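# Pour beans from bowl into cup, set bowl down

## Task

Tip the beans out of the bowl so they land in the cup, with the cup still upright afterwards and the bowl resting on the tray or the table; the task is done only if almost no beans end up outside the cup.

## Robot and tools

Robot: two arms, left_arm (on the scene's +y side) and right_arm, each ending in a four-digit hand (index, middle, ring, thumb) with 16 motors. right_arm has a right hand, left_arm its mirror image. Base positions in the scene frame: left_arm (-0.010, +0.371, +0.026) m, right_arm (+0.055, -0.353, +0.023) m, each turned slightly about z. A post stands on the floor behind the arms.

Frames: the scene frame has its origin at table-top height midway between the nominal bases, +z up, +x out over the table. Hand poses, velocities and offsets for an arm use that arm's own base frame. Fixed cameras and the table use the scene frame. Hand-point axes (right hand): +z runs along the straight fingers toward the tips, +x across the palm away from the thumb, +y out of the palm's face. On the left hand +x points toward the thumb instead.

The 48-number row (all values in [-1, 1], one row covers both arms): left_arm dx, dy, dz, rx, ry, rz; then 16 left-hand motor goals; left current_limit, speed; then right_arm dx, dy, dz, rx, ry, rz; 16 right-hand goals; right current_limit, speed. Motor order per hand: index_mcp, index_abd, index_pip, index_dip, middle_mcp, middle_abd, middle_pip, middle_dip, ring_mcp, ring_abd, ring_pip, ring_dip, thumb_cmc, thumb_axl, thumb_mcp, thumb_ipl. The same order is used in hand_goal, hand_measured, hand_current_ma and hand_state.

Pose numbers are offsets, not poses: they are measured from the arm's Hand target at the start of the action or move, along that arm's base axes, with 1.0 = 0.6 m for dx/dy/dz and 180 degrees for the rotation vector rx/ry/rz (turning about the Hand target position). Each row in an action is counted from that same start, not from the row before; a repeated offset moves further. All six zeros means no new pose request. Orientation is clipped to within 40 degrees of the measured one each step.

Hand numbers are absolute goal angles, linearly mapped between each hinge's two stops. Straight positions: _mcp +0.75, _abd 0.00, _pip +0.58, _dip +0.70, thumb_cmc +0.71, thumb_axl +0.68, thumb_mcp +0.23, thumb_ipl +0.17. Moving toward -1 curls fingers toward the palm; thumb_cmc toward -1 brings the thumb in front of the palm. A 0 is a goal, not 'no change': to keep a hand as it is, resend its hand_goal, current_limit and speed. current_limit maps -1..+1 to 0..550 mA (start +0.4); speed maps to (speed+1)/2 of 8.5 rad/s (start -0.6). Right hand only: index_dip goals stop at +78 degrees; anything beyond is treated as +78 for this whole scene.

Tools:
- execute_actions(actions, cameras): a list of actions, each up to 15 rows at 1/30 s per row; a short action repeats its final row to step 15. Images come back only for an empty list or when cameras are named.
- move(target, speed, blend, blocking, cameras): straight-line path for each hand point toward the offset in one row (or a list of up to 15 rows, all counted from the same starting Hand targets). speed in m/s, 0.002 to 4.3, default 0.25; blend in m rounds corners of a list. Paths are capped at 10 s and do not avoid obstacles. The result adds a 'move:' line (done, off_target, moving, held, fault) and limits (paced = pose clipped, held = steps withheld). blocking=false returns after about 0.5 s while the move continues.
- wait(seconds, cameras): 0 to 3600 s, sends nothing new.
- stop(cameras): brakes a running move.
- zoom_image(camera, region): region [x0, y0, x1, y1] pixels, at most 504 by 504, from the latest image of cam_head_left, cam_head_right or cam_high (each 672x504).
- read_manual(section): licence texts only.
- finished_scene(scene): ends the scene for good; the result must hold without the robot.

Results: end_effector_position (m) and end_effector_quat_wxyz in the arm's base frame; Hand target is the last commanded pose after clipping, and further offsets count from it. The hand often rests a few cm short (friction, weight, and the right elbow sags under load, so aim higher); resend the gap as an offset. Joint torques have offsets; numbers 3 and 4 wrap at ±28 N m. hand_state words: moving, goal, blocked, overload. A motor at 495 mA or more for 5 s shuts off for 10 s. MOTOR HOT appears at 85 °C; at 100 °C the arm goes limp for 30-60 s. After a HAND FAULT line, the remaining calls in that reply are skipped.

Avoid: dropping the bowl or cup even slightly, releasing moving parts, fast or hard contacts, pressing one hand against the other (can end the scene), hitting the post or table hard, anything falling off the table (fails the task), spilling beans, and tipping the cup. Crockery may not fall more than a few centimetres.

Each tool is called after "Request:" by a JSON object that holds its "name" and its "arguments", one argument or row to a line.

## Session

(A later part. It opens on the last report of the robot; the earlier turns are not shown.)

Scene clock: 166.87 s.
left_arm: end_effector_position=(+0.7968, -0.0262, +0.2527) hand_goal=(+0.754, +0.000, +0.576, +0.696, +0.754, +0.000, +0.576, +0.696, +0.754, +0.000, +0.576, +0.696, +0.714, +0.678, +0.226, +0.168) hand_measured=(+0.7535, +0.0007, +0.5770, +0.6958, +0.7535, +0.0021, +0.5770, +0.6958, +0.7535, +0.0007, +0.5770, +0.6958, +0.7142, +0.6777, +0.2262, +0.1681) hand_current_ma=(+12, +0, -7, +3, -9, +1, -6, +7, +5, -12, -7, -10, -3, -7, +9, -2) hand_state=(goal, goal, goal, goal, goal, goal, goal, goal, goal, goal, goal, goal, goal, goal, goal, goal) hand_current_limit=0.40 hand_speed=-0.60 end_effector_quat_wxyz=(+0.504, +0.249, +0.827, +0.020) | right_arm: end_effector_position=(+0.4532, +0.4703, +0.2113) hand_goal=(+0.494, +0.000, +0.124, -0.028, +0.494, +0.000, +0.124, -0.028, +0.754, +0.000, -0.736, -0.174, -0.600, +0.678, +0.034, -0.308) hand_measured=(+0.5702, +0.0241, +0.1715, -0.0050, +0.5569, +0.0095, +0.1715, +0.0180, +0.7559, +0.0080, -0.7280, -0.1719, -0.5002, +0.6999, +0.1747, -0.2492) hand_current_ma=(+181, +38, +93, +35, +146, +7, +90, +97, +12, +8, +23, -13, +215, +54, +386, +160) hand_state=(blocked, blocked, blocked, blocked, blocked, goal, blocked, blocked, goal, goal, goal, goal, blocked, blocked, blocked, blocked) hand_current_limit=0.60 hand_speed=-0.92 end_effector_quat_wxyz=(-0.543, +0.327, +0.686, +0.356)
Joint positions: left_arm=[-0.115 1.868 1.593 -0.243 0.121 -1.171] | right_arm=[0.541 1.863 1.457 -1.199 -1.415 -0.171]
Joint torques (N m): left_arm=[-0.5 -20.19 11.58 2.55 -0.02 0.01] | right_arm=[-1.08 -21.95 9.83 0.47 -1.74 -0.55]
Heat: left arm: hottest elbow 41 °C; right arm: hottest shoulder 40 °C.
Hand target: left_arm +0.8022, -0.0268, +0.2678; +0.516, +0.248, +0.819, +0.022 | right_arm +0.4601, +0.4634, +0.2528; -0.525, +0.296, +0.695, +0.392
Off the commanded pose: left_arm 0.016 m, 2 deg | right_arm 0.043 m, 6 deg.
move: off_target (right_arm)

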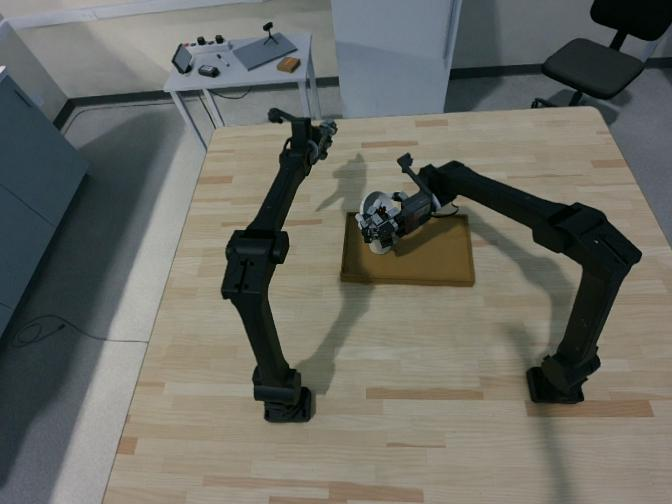

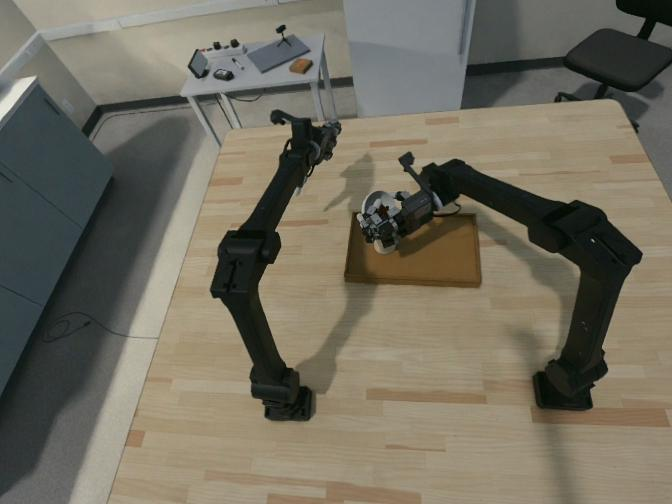

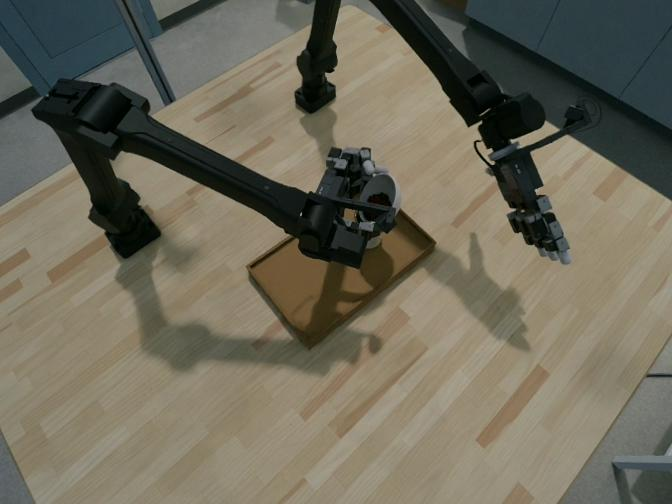

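Request:
{"name": "zoom_image", "arguments": {
  "camera": "cam_high",
  "region": [350, 165, 410, 225]
}}

Request:
{"name": "zoom_image", "arguments": {
  "camera": "cam_head_left",
  "region": [345, 180, 405, 240]
}}

Request:
{"name": "zoom_image", "arguments": {
  "camera": "cam_head_right",
  "region": [345, 180, 405, 240]
}}

Scaled by 8.400 from the camera's image (finer frame: 960x720).

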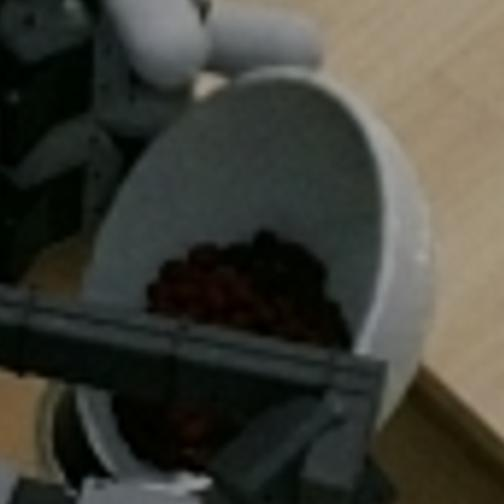

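Scaled by 8.400 from the camera's image (finer frame: 960x720).

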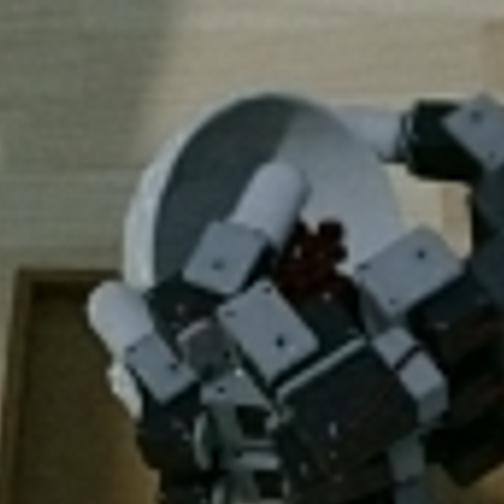

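Scaled by 8.400 from the camera's image (finer frame: 960x720).

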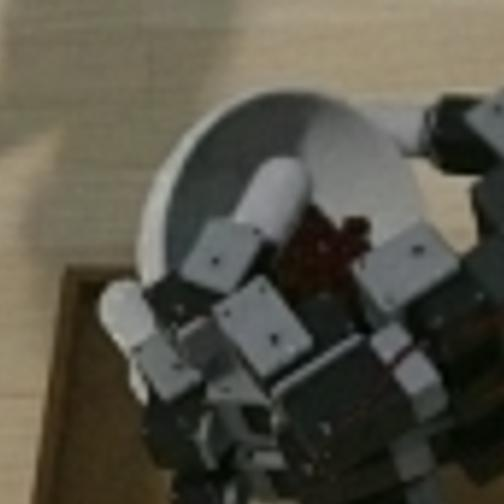

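Request:
{"name": "move", "arguments": {
  "target": [0,0,0,0,0,0, 0.754,0,0.576,0.696,0.754,0,0.576,0.696,0.754,0,0.576,0.696,0.714,0.678,0.226,0.168,0.40,-0.60, 0,0,0.033,-0.2557,0.2109,-0.0755, 0.493,0,0.124,-0.029,0.493,0,0.124,-0.029,0.754,0,-0.737,-0.174,-0.600,0.677,0.034,-0.308,0.60,-0.92],
  "speed": 0.08,
  "cameras": ["all"]
}}

Request:
{"name": "zoom_image", "arguments": {
  "camera": "cam_high",
  "region": [340, 150, 430, 240]
}}

Request:
{"name": "zoom_image", "arguments": {
  "camera": "cam_head_left",
  "region": [340, 170, 440, 270]
}}

Scene clock: 196.03 s.
left_arm: end_effector_position=(+0.7968, -0.0262, +0.2527) hand_goal=(+0.754, +0.000, +0.576, +0.696, +0.754, +0.000, +0.576, +0.696, +0.754, +0.000, +0.576, +0.696, +0.714, +0.678, +0.226, +0.168) hand_measured=(+0.7523, +0.0007, +0.5770, +0.6958, +0.7535, +0.0007, +0.5770, +0.6958, +0.7523, +0.0007, +0.5770, +0.6958, +0.7142, +0.6777, +0.2262, +0.1681) hand_current_ma=(+2, +7, -4, +8, +5, +6, -1, +3, +4, -11, -8, +0, -2, -3, +4, -7) hand_state=(goal, goal, goal, goal, goal, goal, goal, goal, goal, goal, goal, goal, goal, goal, goal, goal) hand_current_limit=0.40 hand_speed=-0.60 end_effector_quat_wxyz=(+0.504, +0.249, +0.827, +0.020) | right_arm: end_effector_position=(+0.4578, +0.4493, +0.2455) hand_goal=(+0.494, +0.000, +0.124, -0.028, +0.494, +0.000, +0.124, -0.028, +0.754, +0.000, -0.736, -0.174, -0.600, +0.678, +0.034, -0.308) hand_measured=(+0.5677, +0.0241, +0.1715, -0.0037, +0.5569, +0.0109, +0.1702, +0.0167, +0.7474, +0.0080, -0.7280, -0.1706, -0.5014, +0.6999, +0.1757, -0.2483) hand_current_ma=(+174, +31, +93, +40, +143, +12, +96, +100, +7, +2, +28, +0, +224, +53, +401, +169) hand_state=(blocked, blocked, blocked, blocked, blocked, goal, blocked, blocked, goal, goal, goal, goal, blocked, blocked, blocked, blocked) hand_current_limit=0.60 hand_speed=-0.92 end_effector_quat_wxyz=(-0.513, +0.670, +0.536, +0.021)
Joint positions: left_arm=[-0.115 1.868 1.593 -0.243 0.121 -1.171] | right_arm=[0.593 1.936 1.964 -1.673 -1.077 0.772]
Joint torques (N m): left_arm=[-0.32 -20.13 11.59 2.63 -0.02 0] | right_arm=[1.55 -19.84 14.8 0.08 -1.22 -0.03]
Heat: left arm: hottest elbow 41 °C; right arm: hottest shoulder 41 °C.
Hand target: left_arm +0.8022, -0.0268, +0.2678; +0.516, +0.248, +0.819, +0.022 | right_arm +0.4601, +0.4635, +0.2724; -0.514, +0.659, +0.549, +0.037
Off the commanded pose: left_arm 0.016 m, 2 deg | right_arm 0.031 m, 3 deg.
joint sent to its limit (right arm) — joint 4 (wrist pitch), lower limit. The joint targets still meet the commanded pose.
move: off_target (right_arm)

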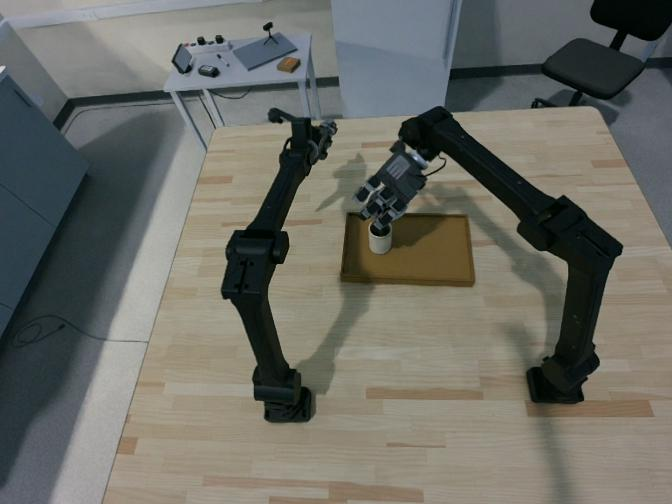

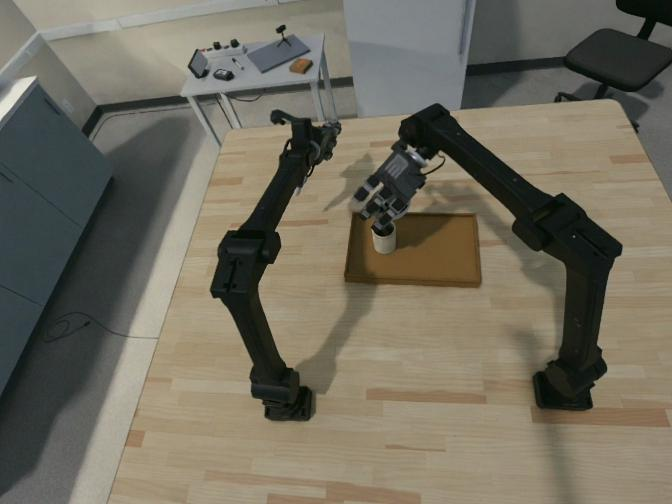

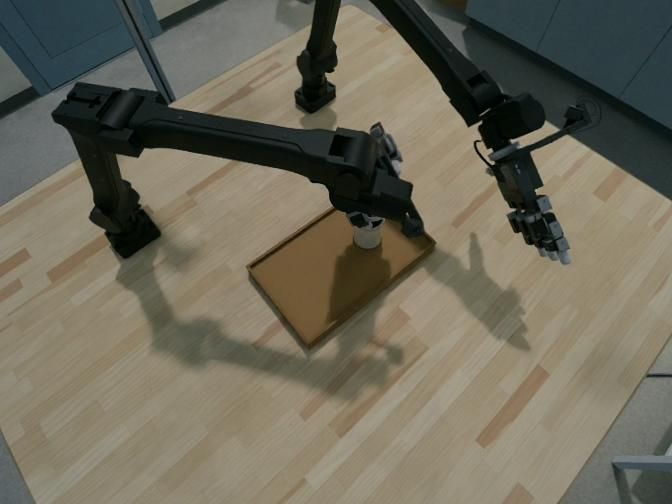

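Scaled by 5.600 from the camera's image (finer frame: 960x720).

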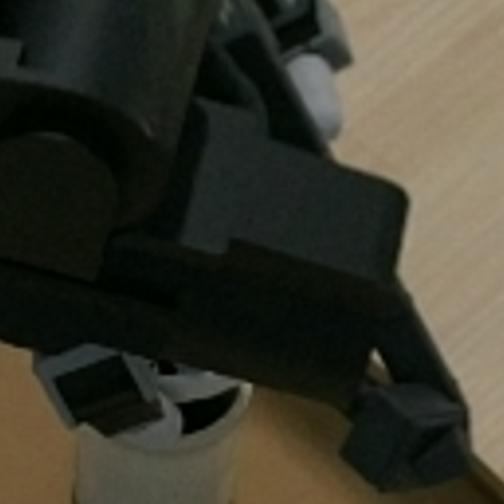

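Scaled by 5.040 from the camera's image (finer frame: 960x720).

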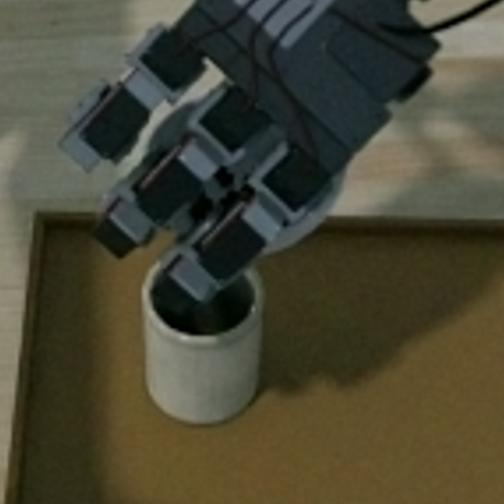

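Request:
{"name": "move", "arguments": {
  "target": [0,0,0,0,0,0, 0.754,0,0.576,0.696,0.754,0,0.576,0.696,0.754,0,0.576,0.696,0.714,0.678,0.226,0.168,0.40,-0.60, -0.0252,-0.3225,-0.1373,-0.0031,0.0433,-0.1177, 0.493,0,0.124,-0.029,0.493,0,0.124,-0.029,0.754,0,-0.737,-0.174,-0.600,0.677,0.034,-0.308,0.60,-0.92],
  "speed": 0.12,
  "cameras": ["all"]
}}

Request:
{"name": "zoom_image", "arguments": {
  "camera": "cam_head_left",
  "region": [390, 170, 490, 270]
}}

Request:
{"name": "zoom_image", "arguments": {
  "camera": "cam_high",
  "region": [260, 180, 380, 300]
}}

Request:
{"name": "zoom_image", "arguments": {
  "camera": "cam_head_left",
  "region": [350, 200, 410, 260]
}}

Scene clock: 201.77 s.
left_arm: end_effector_position=(+0.7968, -0.0262, +0.2527) hand_goal=(+0.754, +0.000, +0.576, +0.696, +0.754, +0.000, +0.576, +0.696, +0.754, +0.000, +0.576, +0.696, +0.714, +0.678, +0.226, +0.168) hand_measured=(+0.7535, +0.0007, +0.5770, +0.6958, +0.7535, +0.0021, +0.5770, +0.6958, +0.7535, +0.0021, +0.5757, +0.6958, +0.7142, +0.6777, +0.2262, +0.1681) hand_current_ma=(+1, +9, +1, -1, -7, +10, -2, +0, +9, -8, -4, -4, +1, -7, +11, -5) hand_state=(goal, goal, goal, goal, goal, goal, goal, goal, goal, goal, goal, goal, goal, goal, goal, goal) hand_current_limit=0.40 hand_speed=-0.60 end_effector_quat_wxyz=(+0.504, +0.249, +0.827, +0.020) | right_arm: end_effector_position=(+0.4413, +0.2729, +0.1654) hand_goal=(+0.494, +0.000, +0.124, -0.028, +0.494, +0.000, +0.124, -0.028, +0.754, +0.000, -0.736, -0.174, -0.600, +0.678, +0.034, -0.308) hand_measured=(+0.5677, +0.0241, +0.1715, -0.0037, +0.5557, +0.0095, +0.1702, +0.0154, +0.7474, +0.0051, -0.7267, -0.1706, -0.5014, +0.6988, +0.1757, -0.2483) hand_current_ma=(+173, +40, +95, +50, +144, +8, +84, +93, -11, -4, +22, -4, +213, +52, +398, +174) hand_state=(blocked, blocked, blocked, blocked, blocked, goal, blocked, blocked, goal, goal, goal, goal, blocked, blocked, blocked, blocked) hand_current_limit=0.60 hand_speed=-0.92 end_effector_quat_wxyz=(-0.530, +0.756, +0.379, +0.059)
Joint positions: left_arm=[-0.115 1.868 1.593 -0.243 0.121 -1.171] | right_arm=[0.318 1.657 1.357 -1.344 -1.125 0.914]
Joint torques (N m): left_arm=[-0.56 -20.07 11.56 2.59 -0.01 0.02] | right_arm=[-0.56 -18.37 9.25 0.65 -1.42 0.01]
Heat: left arm: hottest elbow 41 °C; right arm: hottest shoulder 41 °C.
Hand target: left_arm +0.8022, -0.0268, +0.2678; +0.516, +0.248, +0.819, +0.022 | right_arm +0.4450, +0.2700, +0.1900; -0.531, +0.752, +0.383, +0.084
Off the commanded pose: left_arm 0.016 m, 2 deg | right_arm 0.025 m, 3 deg.
move: off_target (right_arm)

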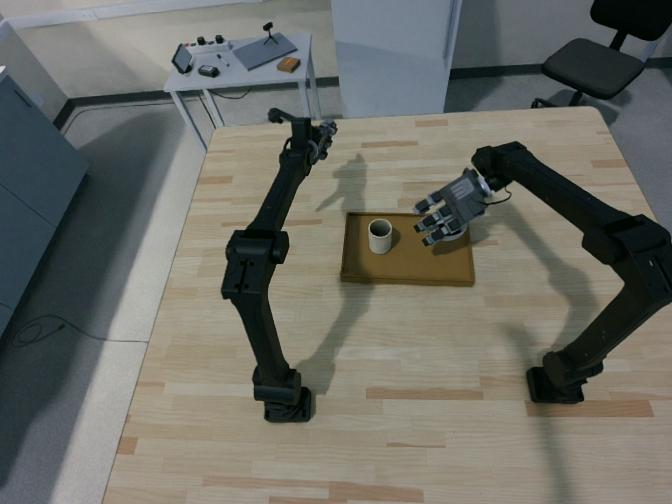

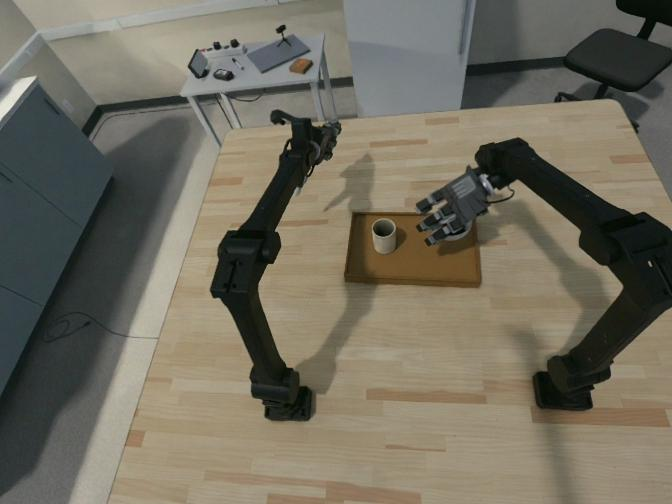

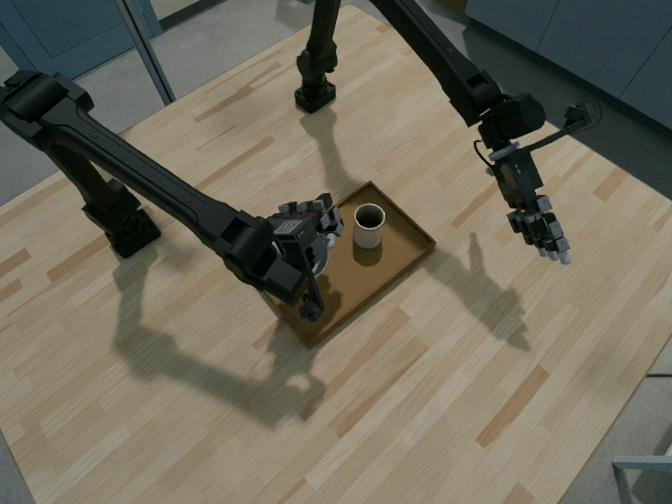

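Scaled by 5.040 from the camera's image (finer frame: 960x720).

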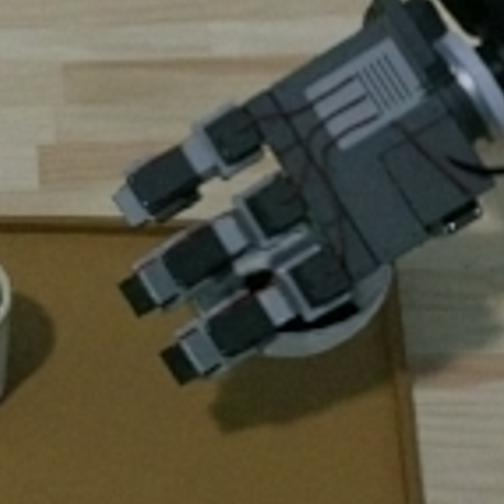

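Scaled by 4.200 from the camera's image (finer frame: 960x720).

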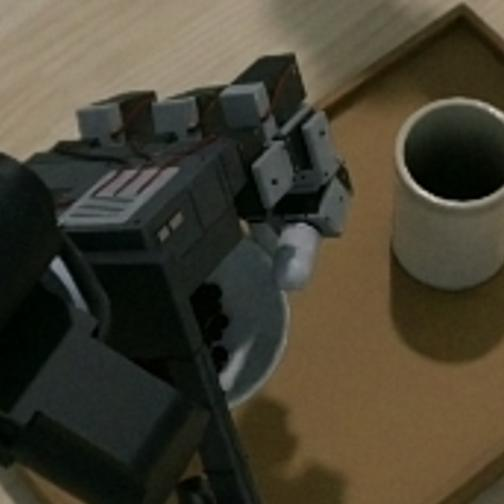

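Scaled by 8.400 from the camera's image (finer frame: 960x720).

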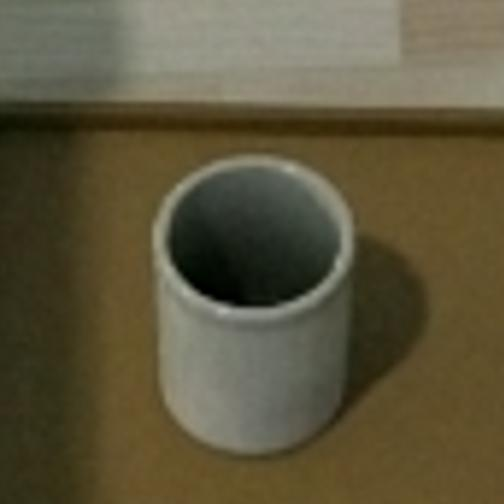

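Request:
{"name": "move", "arguments": {
  "target": [0,0,0,0,0,0, 0.754,0,0.576,0.696,0.754,0,0.576,0.696,0.754,0,0.576,0.696,0.714,0.678,0.226,0.168,0.40,-0.60, -0.01,0,-0.117,0,0,0, 0.493,0,0.124,-0.029,0.493,0,0.124,-0.029,0.754,0,-0.737,-0.174,-0.600,0.677,0.034,-0.308,0.60,-0.92],
  "speed": 0.1,
  "cameras": ["all"]
}}

Request:
{"name": "zoom_image", "arguments": {
  "camera": "cam_head_left",
  "region": [400, 200, 480, 280]
}}

Request:
{"name": "zoom_image", "arguments": {
  "camera": "cam_high",
  "region": [260, 210, 360, 310]
}}

Scene clock: 204.67 s.
left_arm: end_effector_position=(+0.7968, -0.0262, +0.2527) hand_goal=(+0.754, +0.000, +0.576, +0.696, +0.754, +0.000, +0.576, +0.696, +0.754, +0.000, +0.576, +0.696, +0.714, +0.678, +0.226, +0.168) hand_measured=(+0.7535, +0.0007, +0.5770, +0.6971, +0.7535, +0.0021, +0.5770, +0.6958, +0.7535, +0.0007, +0.5770, +0.6958, +0.7142, +0.6777, +0.2262, +0.1672) hand_current_ma=(+13, -7, -4, -1, +1, +3, +2, +6, +10, -9, -12, -2, +2, -13, +4, -16) hand_state=(goal, goal, goal, goal, goal, goal, goal, goal, goal, goal, goal, goal, goal, goal, goal, goal) hand_current_limit=0.40 hand_speed=-0.60 end_effector_quat_wxyz=(+0.504, +0.249, +0.827, +0.020) | right_arm: end_effector_position=(+0.4338, +0.2705, +0.1151) hand_goal=(+0.494, +0.000, +0.124, -0.028, +0.494, +0.000, +0.124, -0.028, +0.754, +0.000, -0.736, -0.174, -0.600, +0.678, +0.034, -0.308) hand_measured=(+0.5677, +0.0241, +0.1715, -0.0037, +0.5569, +0.0095, +0.1702, +0.0154, +0.7474, +0.0080, -0.7280, -0.1731, -0.5027, +0.6999, +0.1757, -0.2483) hand_current_ma=(+165, +37, +99, +49, +145, +11, +86, +95, -9, +4, +21, -7, +216, +45, +389, +170) hand_state=(blocked, blocked, blocked, blocked, blocked, goal, blocked, blocked, goal, goal, goal, goal, blocked, blocked, blocked, blocked) hand_current_limit=0.60 hand_speed=-0.92 end_effector_quat_wxyz=(-0.528, +0.752, +0.386, +0.076)
Joint positions: left_arm=[-0.115 1.868 1.593 -0.243 0.121 -1.171] | right_arm=[0.318 1.662 1.221 -1.155 -1.126 0.924]
Joint torques (N m): left_arm=[-0.62 -20.01 11.6 2.62 -0.01 0.01] | right_arm=[-0.32 -14.45 8.92 0.8 -1.38 0]
Heat: left arm: hottest elbow 42 °C; right arm: hottest shoulder 41 °C.
Hand target: left_arm +0.8022, -0.0268, +0.2678; +0.516, +0.248, +0.819, +0.022 | right_arm +0.4390, +0.2701, +0.1199; -0.531, +0.752, +0.382, +0.084
Off the commanded pose: left_arm 0.016 m, 2 deg | right_arm 0.007 m, 1 deg.
move: done

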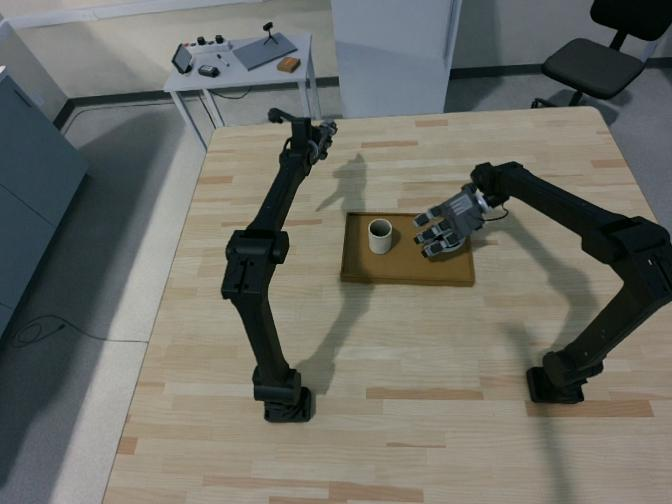

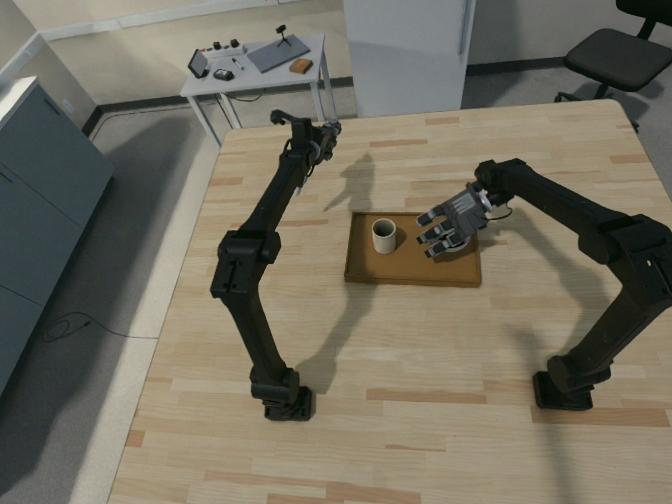

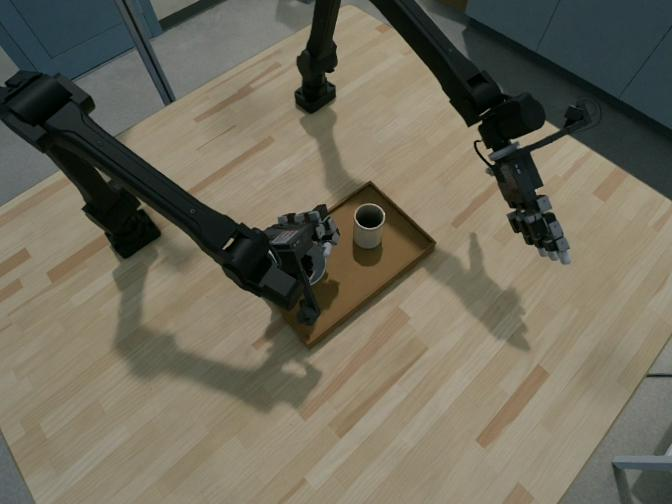

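Scaled by 6.300 from the camera's image (finer frame: 960x720).

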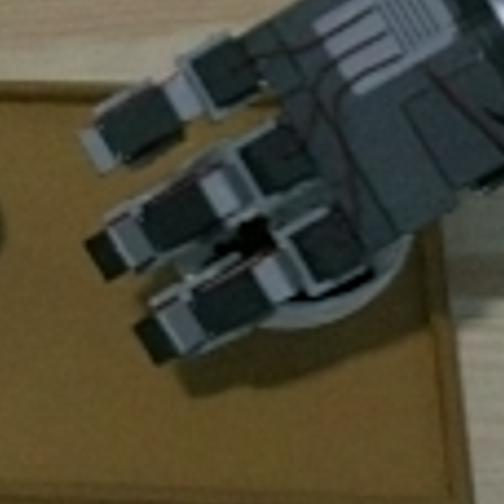

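Scaled by 5.040 from the camera's image (finer frame: 960x720).

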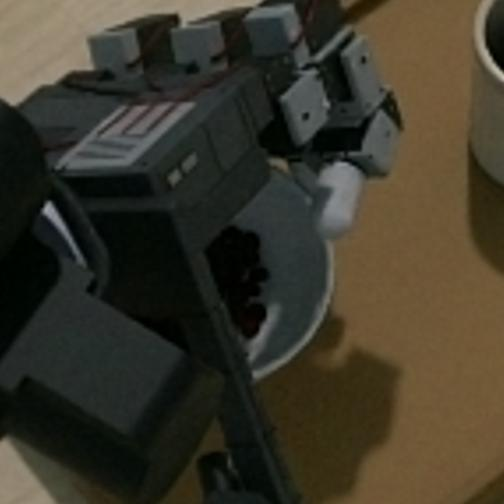

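Request:
{"name": "move", "arguments": {
  "target": [0,0,0,0,0,0, 0.754,0,0.576,0.696,0.754,0,0.576,0.696,0.754,0,0.576,0.696,0.714,0.678,0.226,0.168,0.40,-0.60, 0,0,-0.05,0,0,0, 0.493,0,0.124,-0.029,0.493,0,0.124,-0.029,0.754,0,-0.737,-0.174,-0.600,0.677,0.034,-0.308,0.60,-0.92],
  "speed": 0.06,
  "cameras": ["all"]
}}

Request:
{"name": "zoom_image", "arguments": {
  "camera": "cam_head_left",
  "region": [400, 200, 480, 280]
}}

Request:
{"name": "zoom_image", "arguments": {
  "camera": "cam_high",
  "region": [270, 220, 350, 300]
}}

Scene clock: 206.53 s.
left_arm: end_effector_position=(+0.7968, -0.0262, +0.2527) hand_goal=(+0.754, +0.000, +0.576, +0.696, +0.754, +0.000, +0.576, +0.696, +0.754, +0.000, +0.576, +0.696, +0.714, +0.678, +0.226, +0.168) hand_measured=(+0.7535, +0.0021, +0.5757, +0.6958, +0.7535, +0.0007, +0.5770, +0.6958, +0.7535, +0.0007, +0.5770, +0.6958, +0.7142, +0.6777, +0.2262, +0.1681) hand_current_ma=(+12, +4, -3, +8, +5, +5, -6, +11, +14, -15, -12, +10, -12, -14, +7, -15) hand_state=(goal, goal, goal, goal, goal, goal, goal, goal, goal, goal, goal, goal, goal, goal, goal, goal) hand_current_limit=0.40 hand_speed=-0.60 end_effector_quat_wxyz=(+0.504, +0.249, +0.827, +0.020) | right_arm: end_effector_position=(+0.4331, +0.2703, +0.0842) hand_goal=(+0.494, +0.000, +0.124, -0.028, +0.494, +0.000, +0.124, -0.028, +0.754, +0.000, -0.736, -0.174, -0.600, +0.678, +0.034, -0.308) hand_measured=(+0.5677, +0.0241, +0.1715, -0.0037, +0.5557, +0.0095, +0.1702, +0.0154, +0.7474, +0.0080, -0.7280, -0.1706, -0.5014, +0.6988, +0.1747, -0.2483) hand_current_ma=(+169, +43, +95, +46, +159, +12, +91, +96, -2, +7, +23, -7, +211, +53, +396, +168) hand_state=(blocked, blocked, blocked, blocked, blocked, goal, blocked, blocked, goal, goal, goal, goal, blocked, blocked, blocked, blocked) hand_current_limit=0.60 hand_speed=-0.92 end_effector_quat_wxyz=(-0.529, +0.753, +0.385, +0.075)
Joint positions: left_arm=[-0.115 1.868 1.593 -0.243 0.121 -1.171] | right_arm=[0.318 1.7 1.179 -1.078 -1.126 0.925]
Joint torques (N m): left_arm=[-0.5 -20.07 11.55 2.61 -0.01 0.02] | right_arm=[-0.32 -14.8 8.61 0.81 -1.38 0]
Heat: left arm: hottest elbow 42 °C; right arm: hottest shoulder 41 °C.
Hand target: left_arm +0.8022, -0.0268, +0.2678; +0.516, +0.248, +0.819, +0.022 | right_arm +0.4390, +0.2700, +0.0899; -0.531, +0.752, +0.382, +0.084
Off the commanded pose: left_arm 0.016 m, 2 deg | right_arm 0.008 m, 1 deg.
move: done

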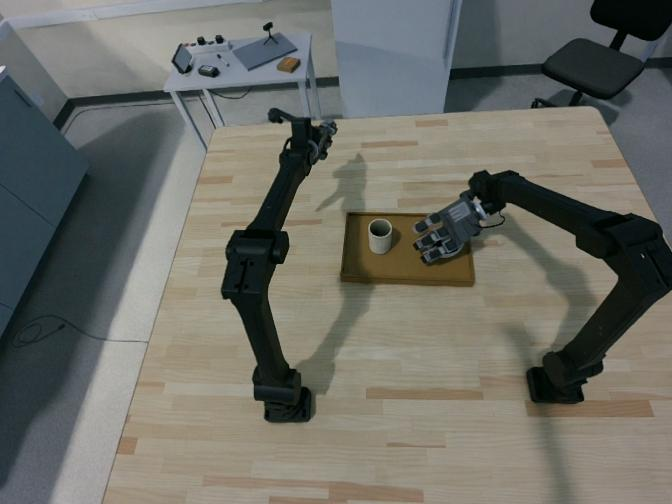

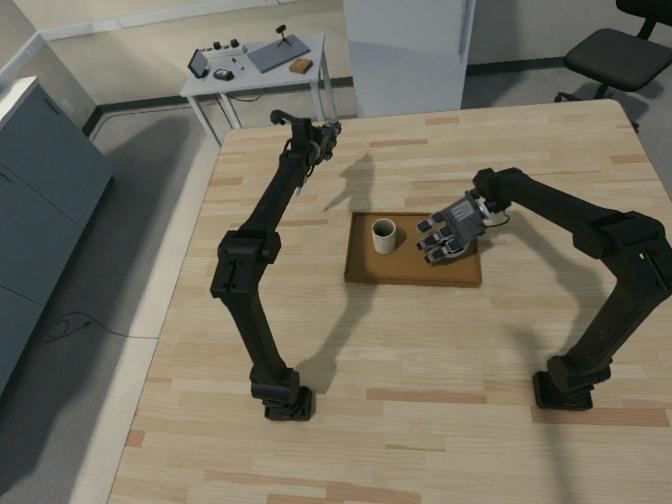

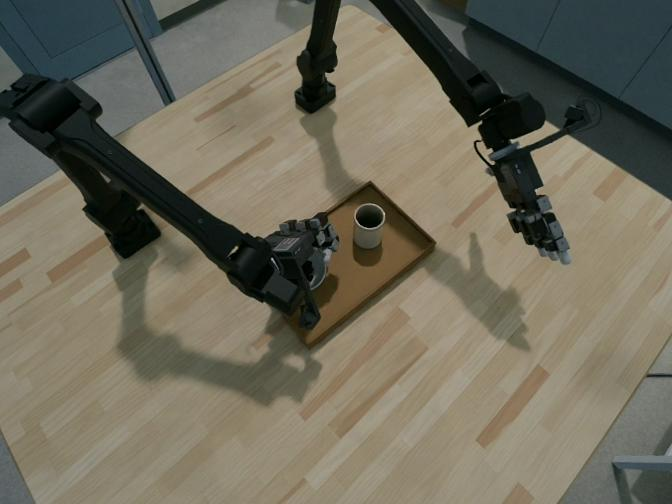

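Scaled by 6.300 from the camera's image (finer frame: 960x720).

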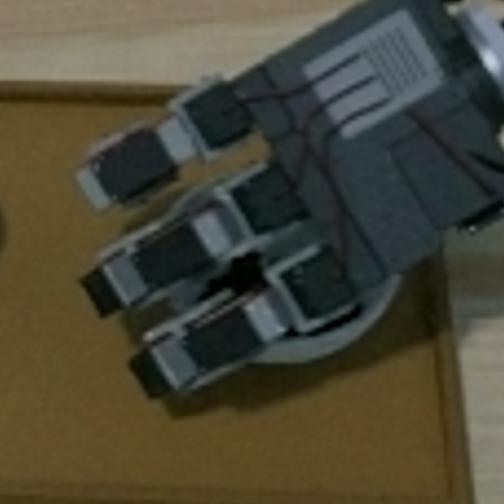

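Scaled by 6.300 from the camera's image (finer frame: 960x720).

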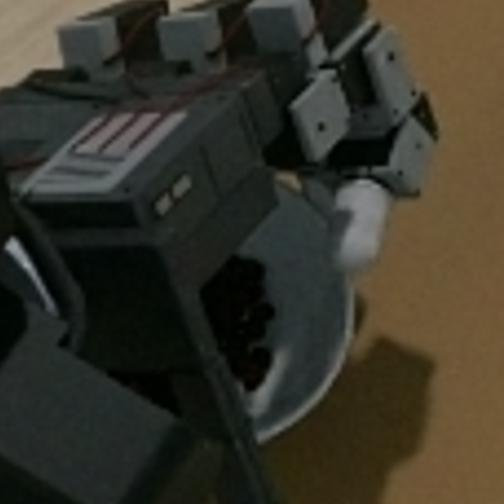

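Request:
{"name": "move", "arguments": {
  "target": [0,0,0,0,0,0, 0.754,0,0.576,0.696,0.754,0,0.576,0.696,0.754,0,0.576,0.696,0.714,0.678,0.226,0.168,0.40,-0.60, 0,0,-0.015,0,0,0, 0.493,0,0.124,-0.029,0.493,0,0.124,-0.029,0.754,0,-0.737,-0.174,-0.600,0.677,0.034,-0.308,0.60,-0.92],
  "speed": 0.03,
  "cameras": ["all"]
}}

Request:
{"name": "zoom_image", "arguments": {
  "camera": "cam_head_left",
  "region": [420, 240, 480, 280]
}}

Request:
{"name": "zoom_image", "arguments": {
  "camera": "cam_high",
  "region": [290, 240, 340, 300]
}}

Scene clock: 207.90 s.
left_arm: end_effector_position=(+0.7968, -0.0262, +0.2527) hand_goal=(+0.754, +0.000, +0.576, +0.696, +0.754, +0.000, +0.576, +0.696, +0.754, +0.000, +0.576, +0.696, +0.714, +0.678, +0.226, +0.168) hand_measured=(+0.7535, +0.0007, +0.5770, +0.6958, +0.7535, +0.0021, +0.5770, +0.6958, +0.7535, +0.0007, +0.5757, +0.6958, +0.7142, +0.6767, +0.2262, +0.1681) hand_current_ma=(+7, +0, +6, +6, -12, +2, +0, +2, +1, -3, -10, -8, +1, -4, +7, -5) hand_state=(goal, goal, goal, goal, goal, goal, goal, goal, goal, goal, goal, goal, goal, goal, goal, goal) hand_current_limit=0.40 hand_speed=-0.60 end_effector_quat_wxyz=(+0.504, +0.249, +0.827, +0.020) | right_arm: end_effector_position=(+0.4336, +0.2704, +0.0771) hand_goal=(+0.494, +0.000, +0.124, -0.028, +0.494, +0.000, +0.124, -0.028, +0.754, +0.000, -0.736, -0.174, -0.600, +0.678, +0.034, -0.308) hand_measured=(+0.5665, +0.0241, +0.1702, -0.0037, +0.5569, +0.0095, +0.1702, +0.0154, +0.7474, +0.0065, -0.7267, -0.1706, -0.5014, +0.6999, +0.1747, -0.2483) hand_current_ma=(+164, +38, +90, +50, +156, +1, +98, +95, -2, -7, +33, -8, +209, +45, +397, +172) hand_state=(blocked, blocked, blocked, blocked, blocked, goal, blocked, blocked, goal, goal, goal, goal, blocked, blocked, blocked, blocked) hand_current_limit=0.60 hand_speed=-0.92 end_effector_quat_wxyz=(-0.528, +0.752, +0.386, +0.077)
Joint positions: left_arm=[-0.115 1.868 1.593 -0.243 0.121 -1.171] | right_arm=[0.318 1.708 1.169 -1.055 -1.126 0.925]
Joint torques (N m): left_arm=[-0.38 -20.13 11.6 2.62 -0.01 0.02] | right_arm=[-0.26 -14.56 8.44 0.81 -1.38 0]
Heat: left arm: hottest elbow 42 °C; right arm: hottest shoulder 41 °C.
Hand target: left_arm +0.8022, -0.0268, +0.2678; +0.516, +0.248, +0.819, +0.022 | right_arm +0.4390, +0.2700, +0.0810; -0.531, +0.752, +0.382, +0.084
Off the commanded pose: left_arm 0.016 m, 2 deg | right_arm 0.007 m, 1 deg.
move: done

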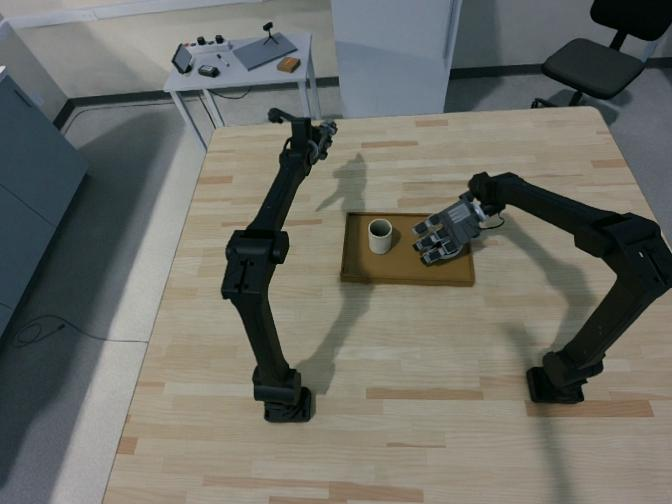

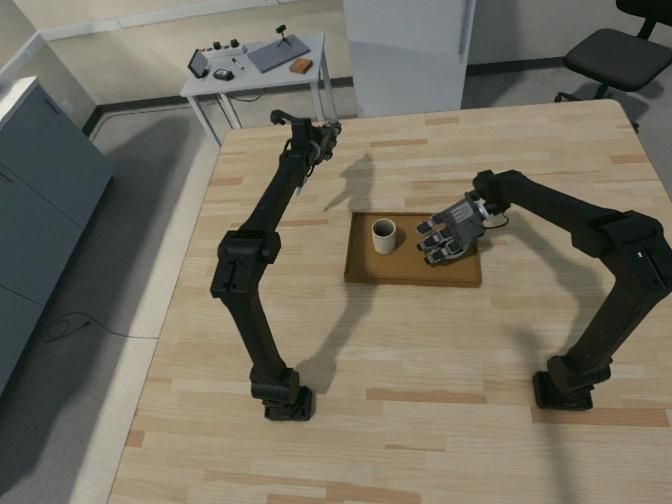

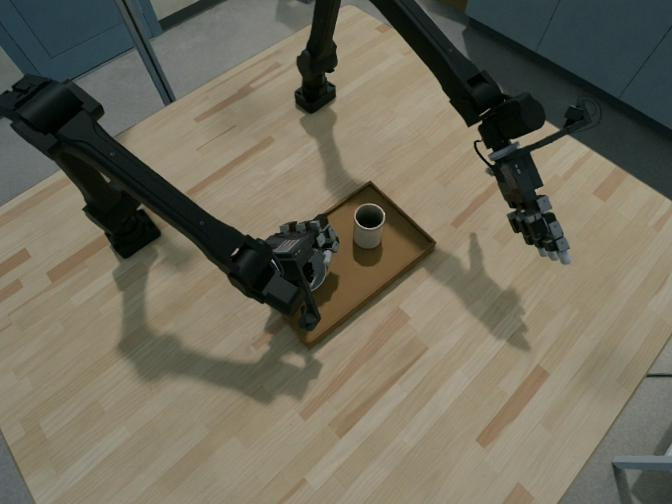

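Scaled by 8.400 from the camera's image (finer frame: 960x720).

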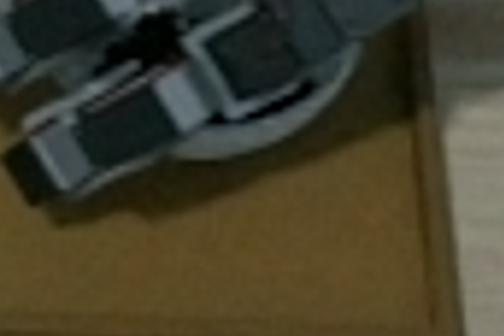

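Scaled by 8.400 from the camera's image (finer frame: 960x720).

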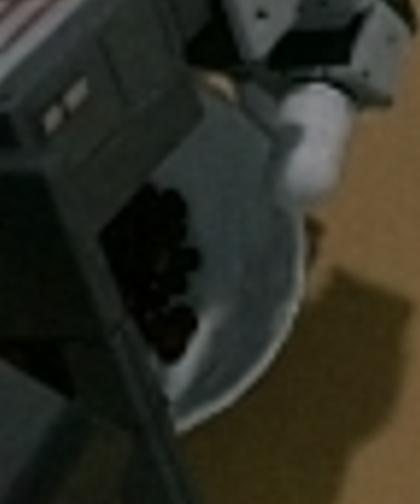

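Request:
{"name": "move", "arguments": {
  "target": [0,0,0,0,0,0, 0.754,0,0.576,0.696,0.754,0,0.576,0.696,0.754,0,0.576,0.696,0.714,0.678,0.226,0.168,0.40,-0.60, 0,0,-0.01,0,0,0, 0.493,0,0.124,-0.029,0.493,0,0.124,-0.029,0.754,0,-0.737,-0.174,-0.600,0.677,0.034,-0.308,0.60,-0.92],
  "speed": 0.02,
  "cameras": ["all"]
}}

Request:
{"name": "zoom_image", "arguments": {
  "camera": "cam_high",
  "region": [290, 240, 340, 300]
}}

Scene clock: 209.13 s.
left_arm: end_effector_position=(+0.7968, -0.0262, +0.2527) hand_goal=(+0.754, +0.000, +0.576, +0.696, +0.754, +0.000, +0.576, +0.696, +0.754, +0.000, +0.576, +0.696, +0.714, +0.678, +0.226, +0.168) hand_measured=(+0.7535, +0.0007, +0.5770, +0.6958, +0.7535, +0.0021, +0.5770, +0.6958, +0.7535, +0.0007, +0.5770, +0.6958, +0.7142, +0.6777, +0.2262, +0.1672) hand_current_ma=(+7, +7, -4, +7, -13, +11, -6, +10, +7, -7, -8, +1, -3, -14, +5, -8) hand_state=(goal, goal, goal, goal, goal, goal, goal, goal, goal, goal, goal, goal, goal, goal, goal, goal) hand_current_limit=0.40 hand_speed=-0.60 end_effector_quat_wxyz=(+0.504, +0.249, +0.827, +0.020) | right_arm: end_effector_position=(+0.4346, +0.2708, +0.0743) hand_goal=(+0.494, +0.000, +0.124, -0.028, +0.494, +0.000, +0.124, -0.028, +0.754, +0.000, -0.736, -0.174, -0.600, +0.678, +0.034, -0.308) hand_measured=(+0.5677, +0.0241, +0.1715, -0.0037, +0.5569, +0.0036, +0.1702, +0.0052, +0.7474, +0.0080, -0.7280, -0.1719, -0.5014, +0.6988, +0.1757, -0.2483) hand_current_ma=(+174, +40, +91, +41, +151, -12, +90, +75, -2, -3, +26, +3, +223, +43, +401, +170) hand_state=(blocked, blocked, blocked, blocked, blocked, goal, blocked, blocked, goal, goal, goal, goal, blocked, blocked, blocked, blocked) hand_current_limit=0.60 hand_speed=-0.92 end_effector_quat_wxyz=(-0.528, +0.751, +0.387, +0.080)
Joint positions: left_arm=[-0.115 1.868 1.593 -0.243 0.121 -1.171] | right_arm=[0.318 1.712 1.164 -1.041 -1.127 0.925]
Joint torques (N m): left_arm=[-0.32 -20.19 11.56 2.61 -0.02 0] | right_arm=[-0.26 -14.15 8.18 0.85 -1.35 -0.01]
Heat: left arm: hottest elbow 42 °C; right arm: hottest shoulder 41 °C.
Hand target: left_arm +0.8022, -0.0268, +0.2678; +0.516, +0.248, +0.819, +0.022 | right_arm +0.4389, +0.2700, +0.0748; -0.531, +0.752, +0.382, +0.084
Off the commanded pose: left_arm 0.016 m, 2 deg | right_arm 0.005 m, 1 deg.
move: done

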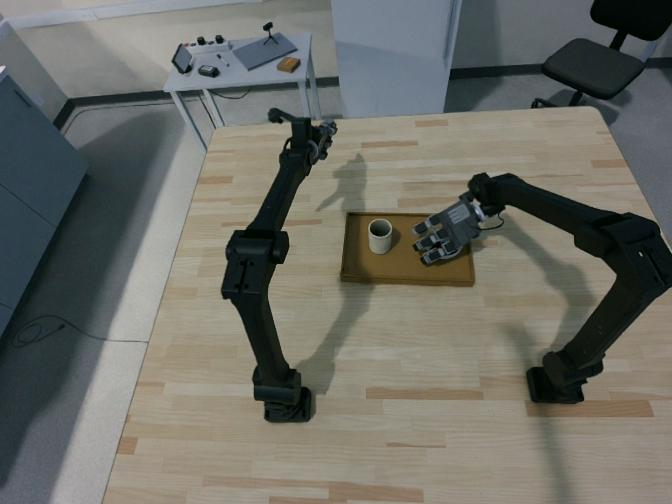

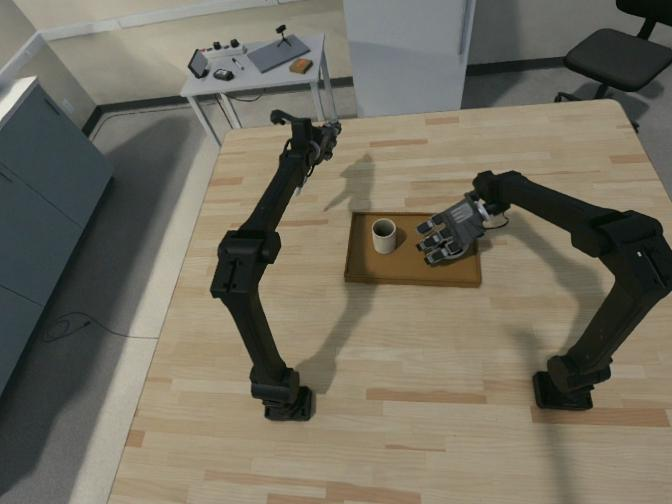

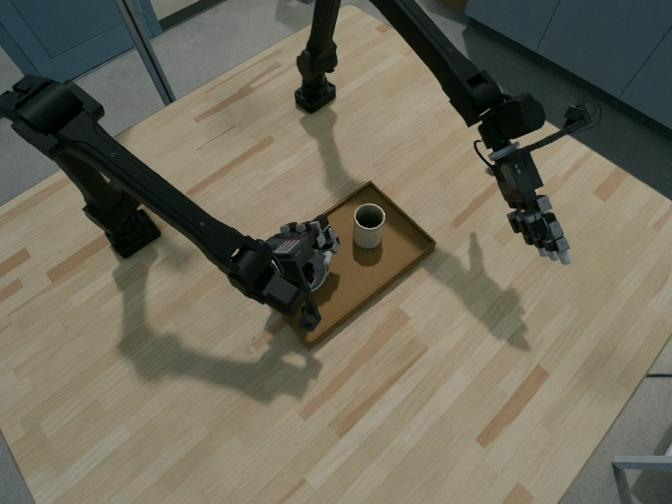

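Scaled by 8.400 from the camera's image (finer frame: 960x720).

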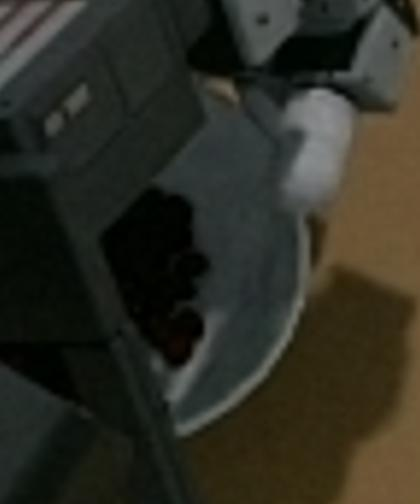

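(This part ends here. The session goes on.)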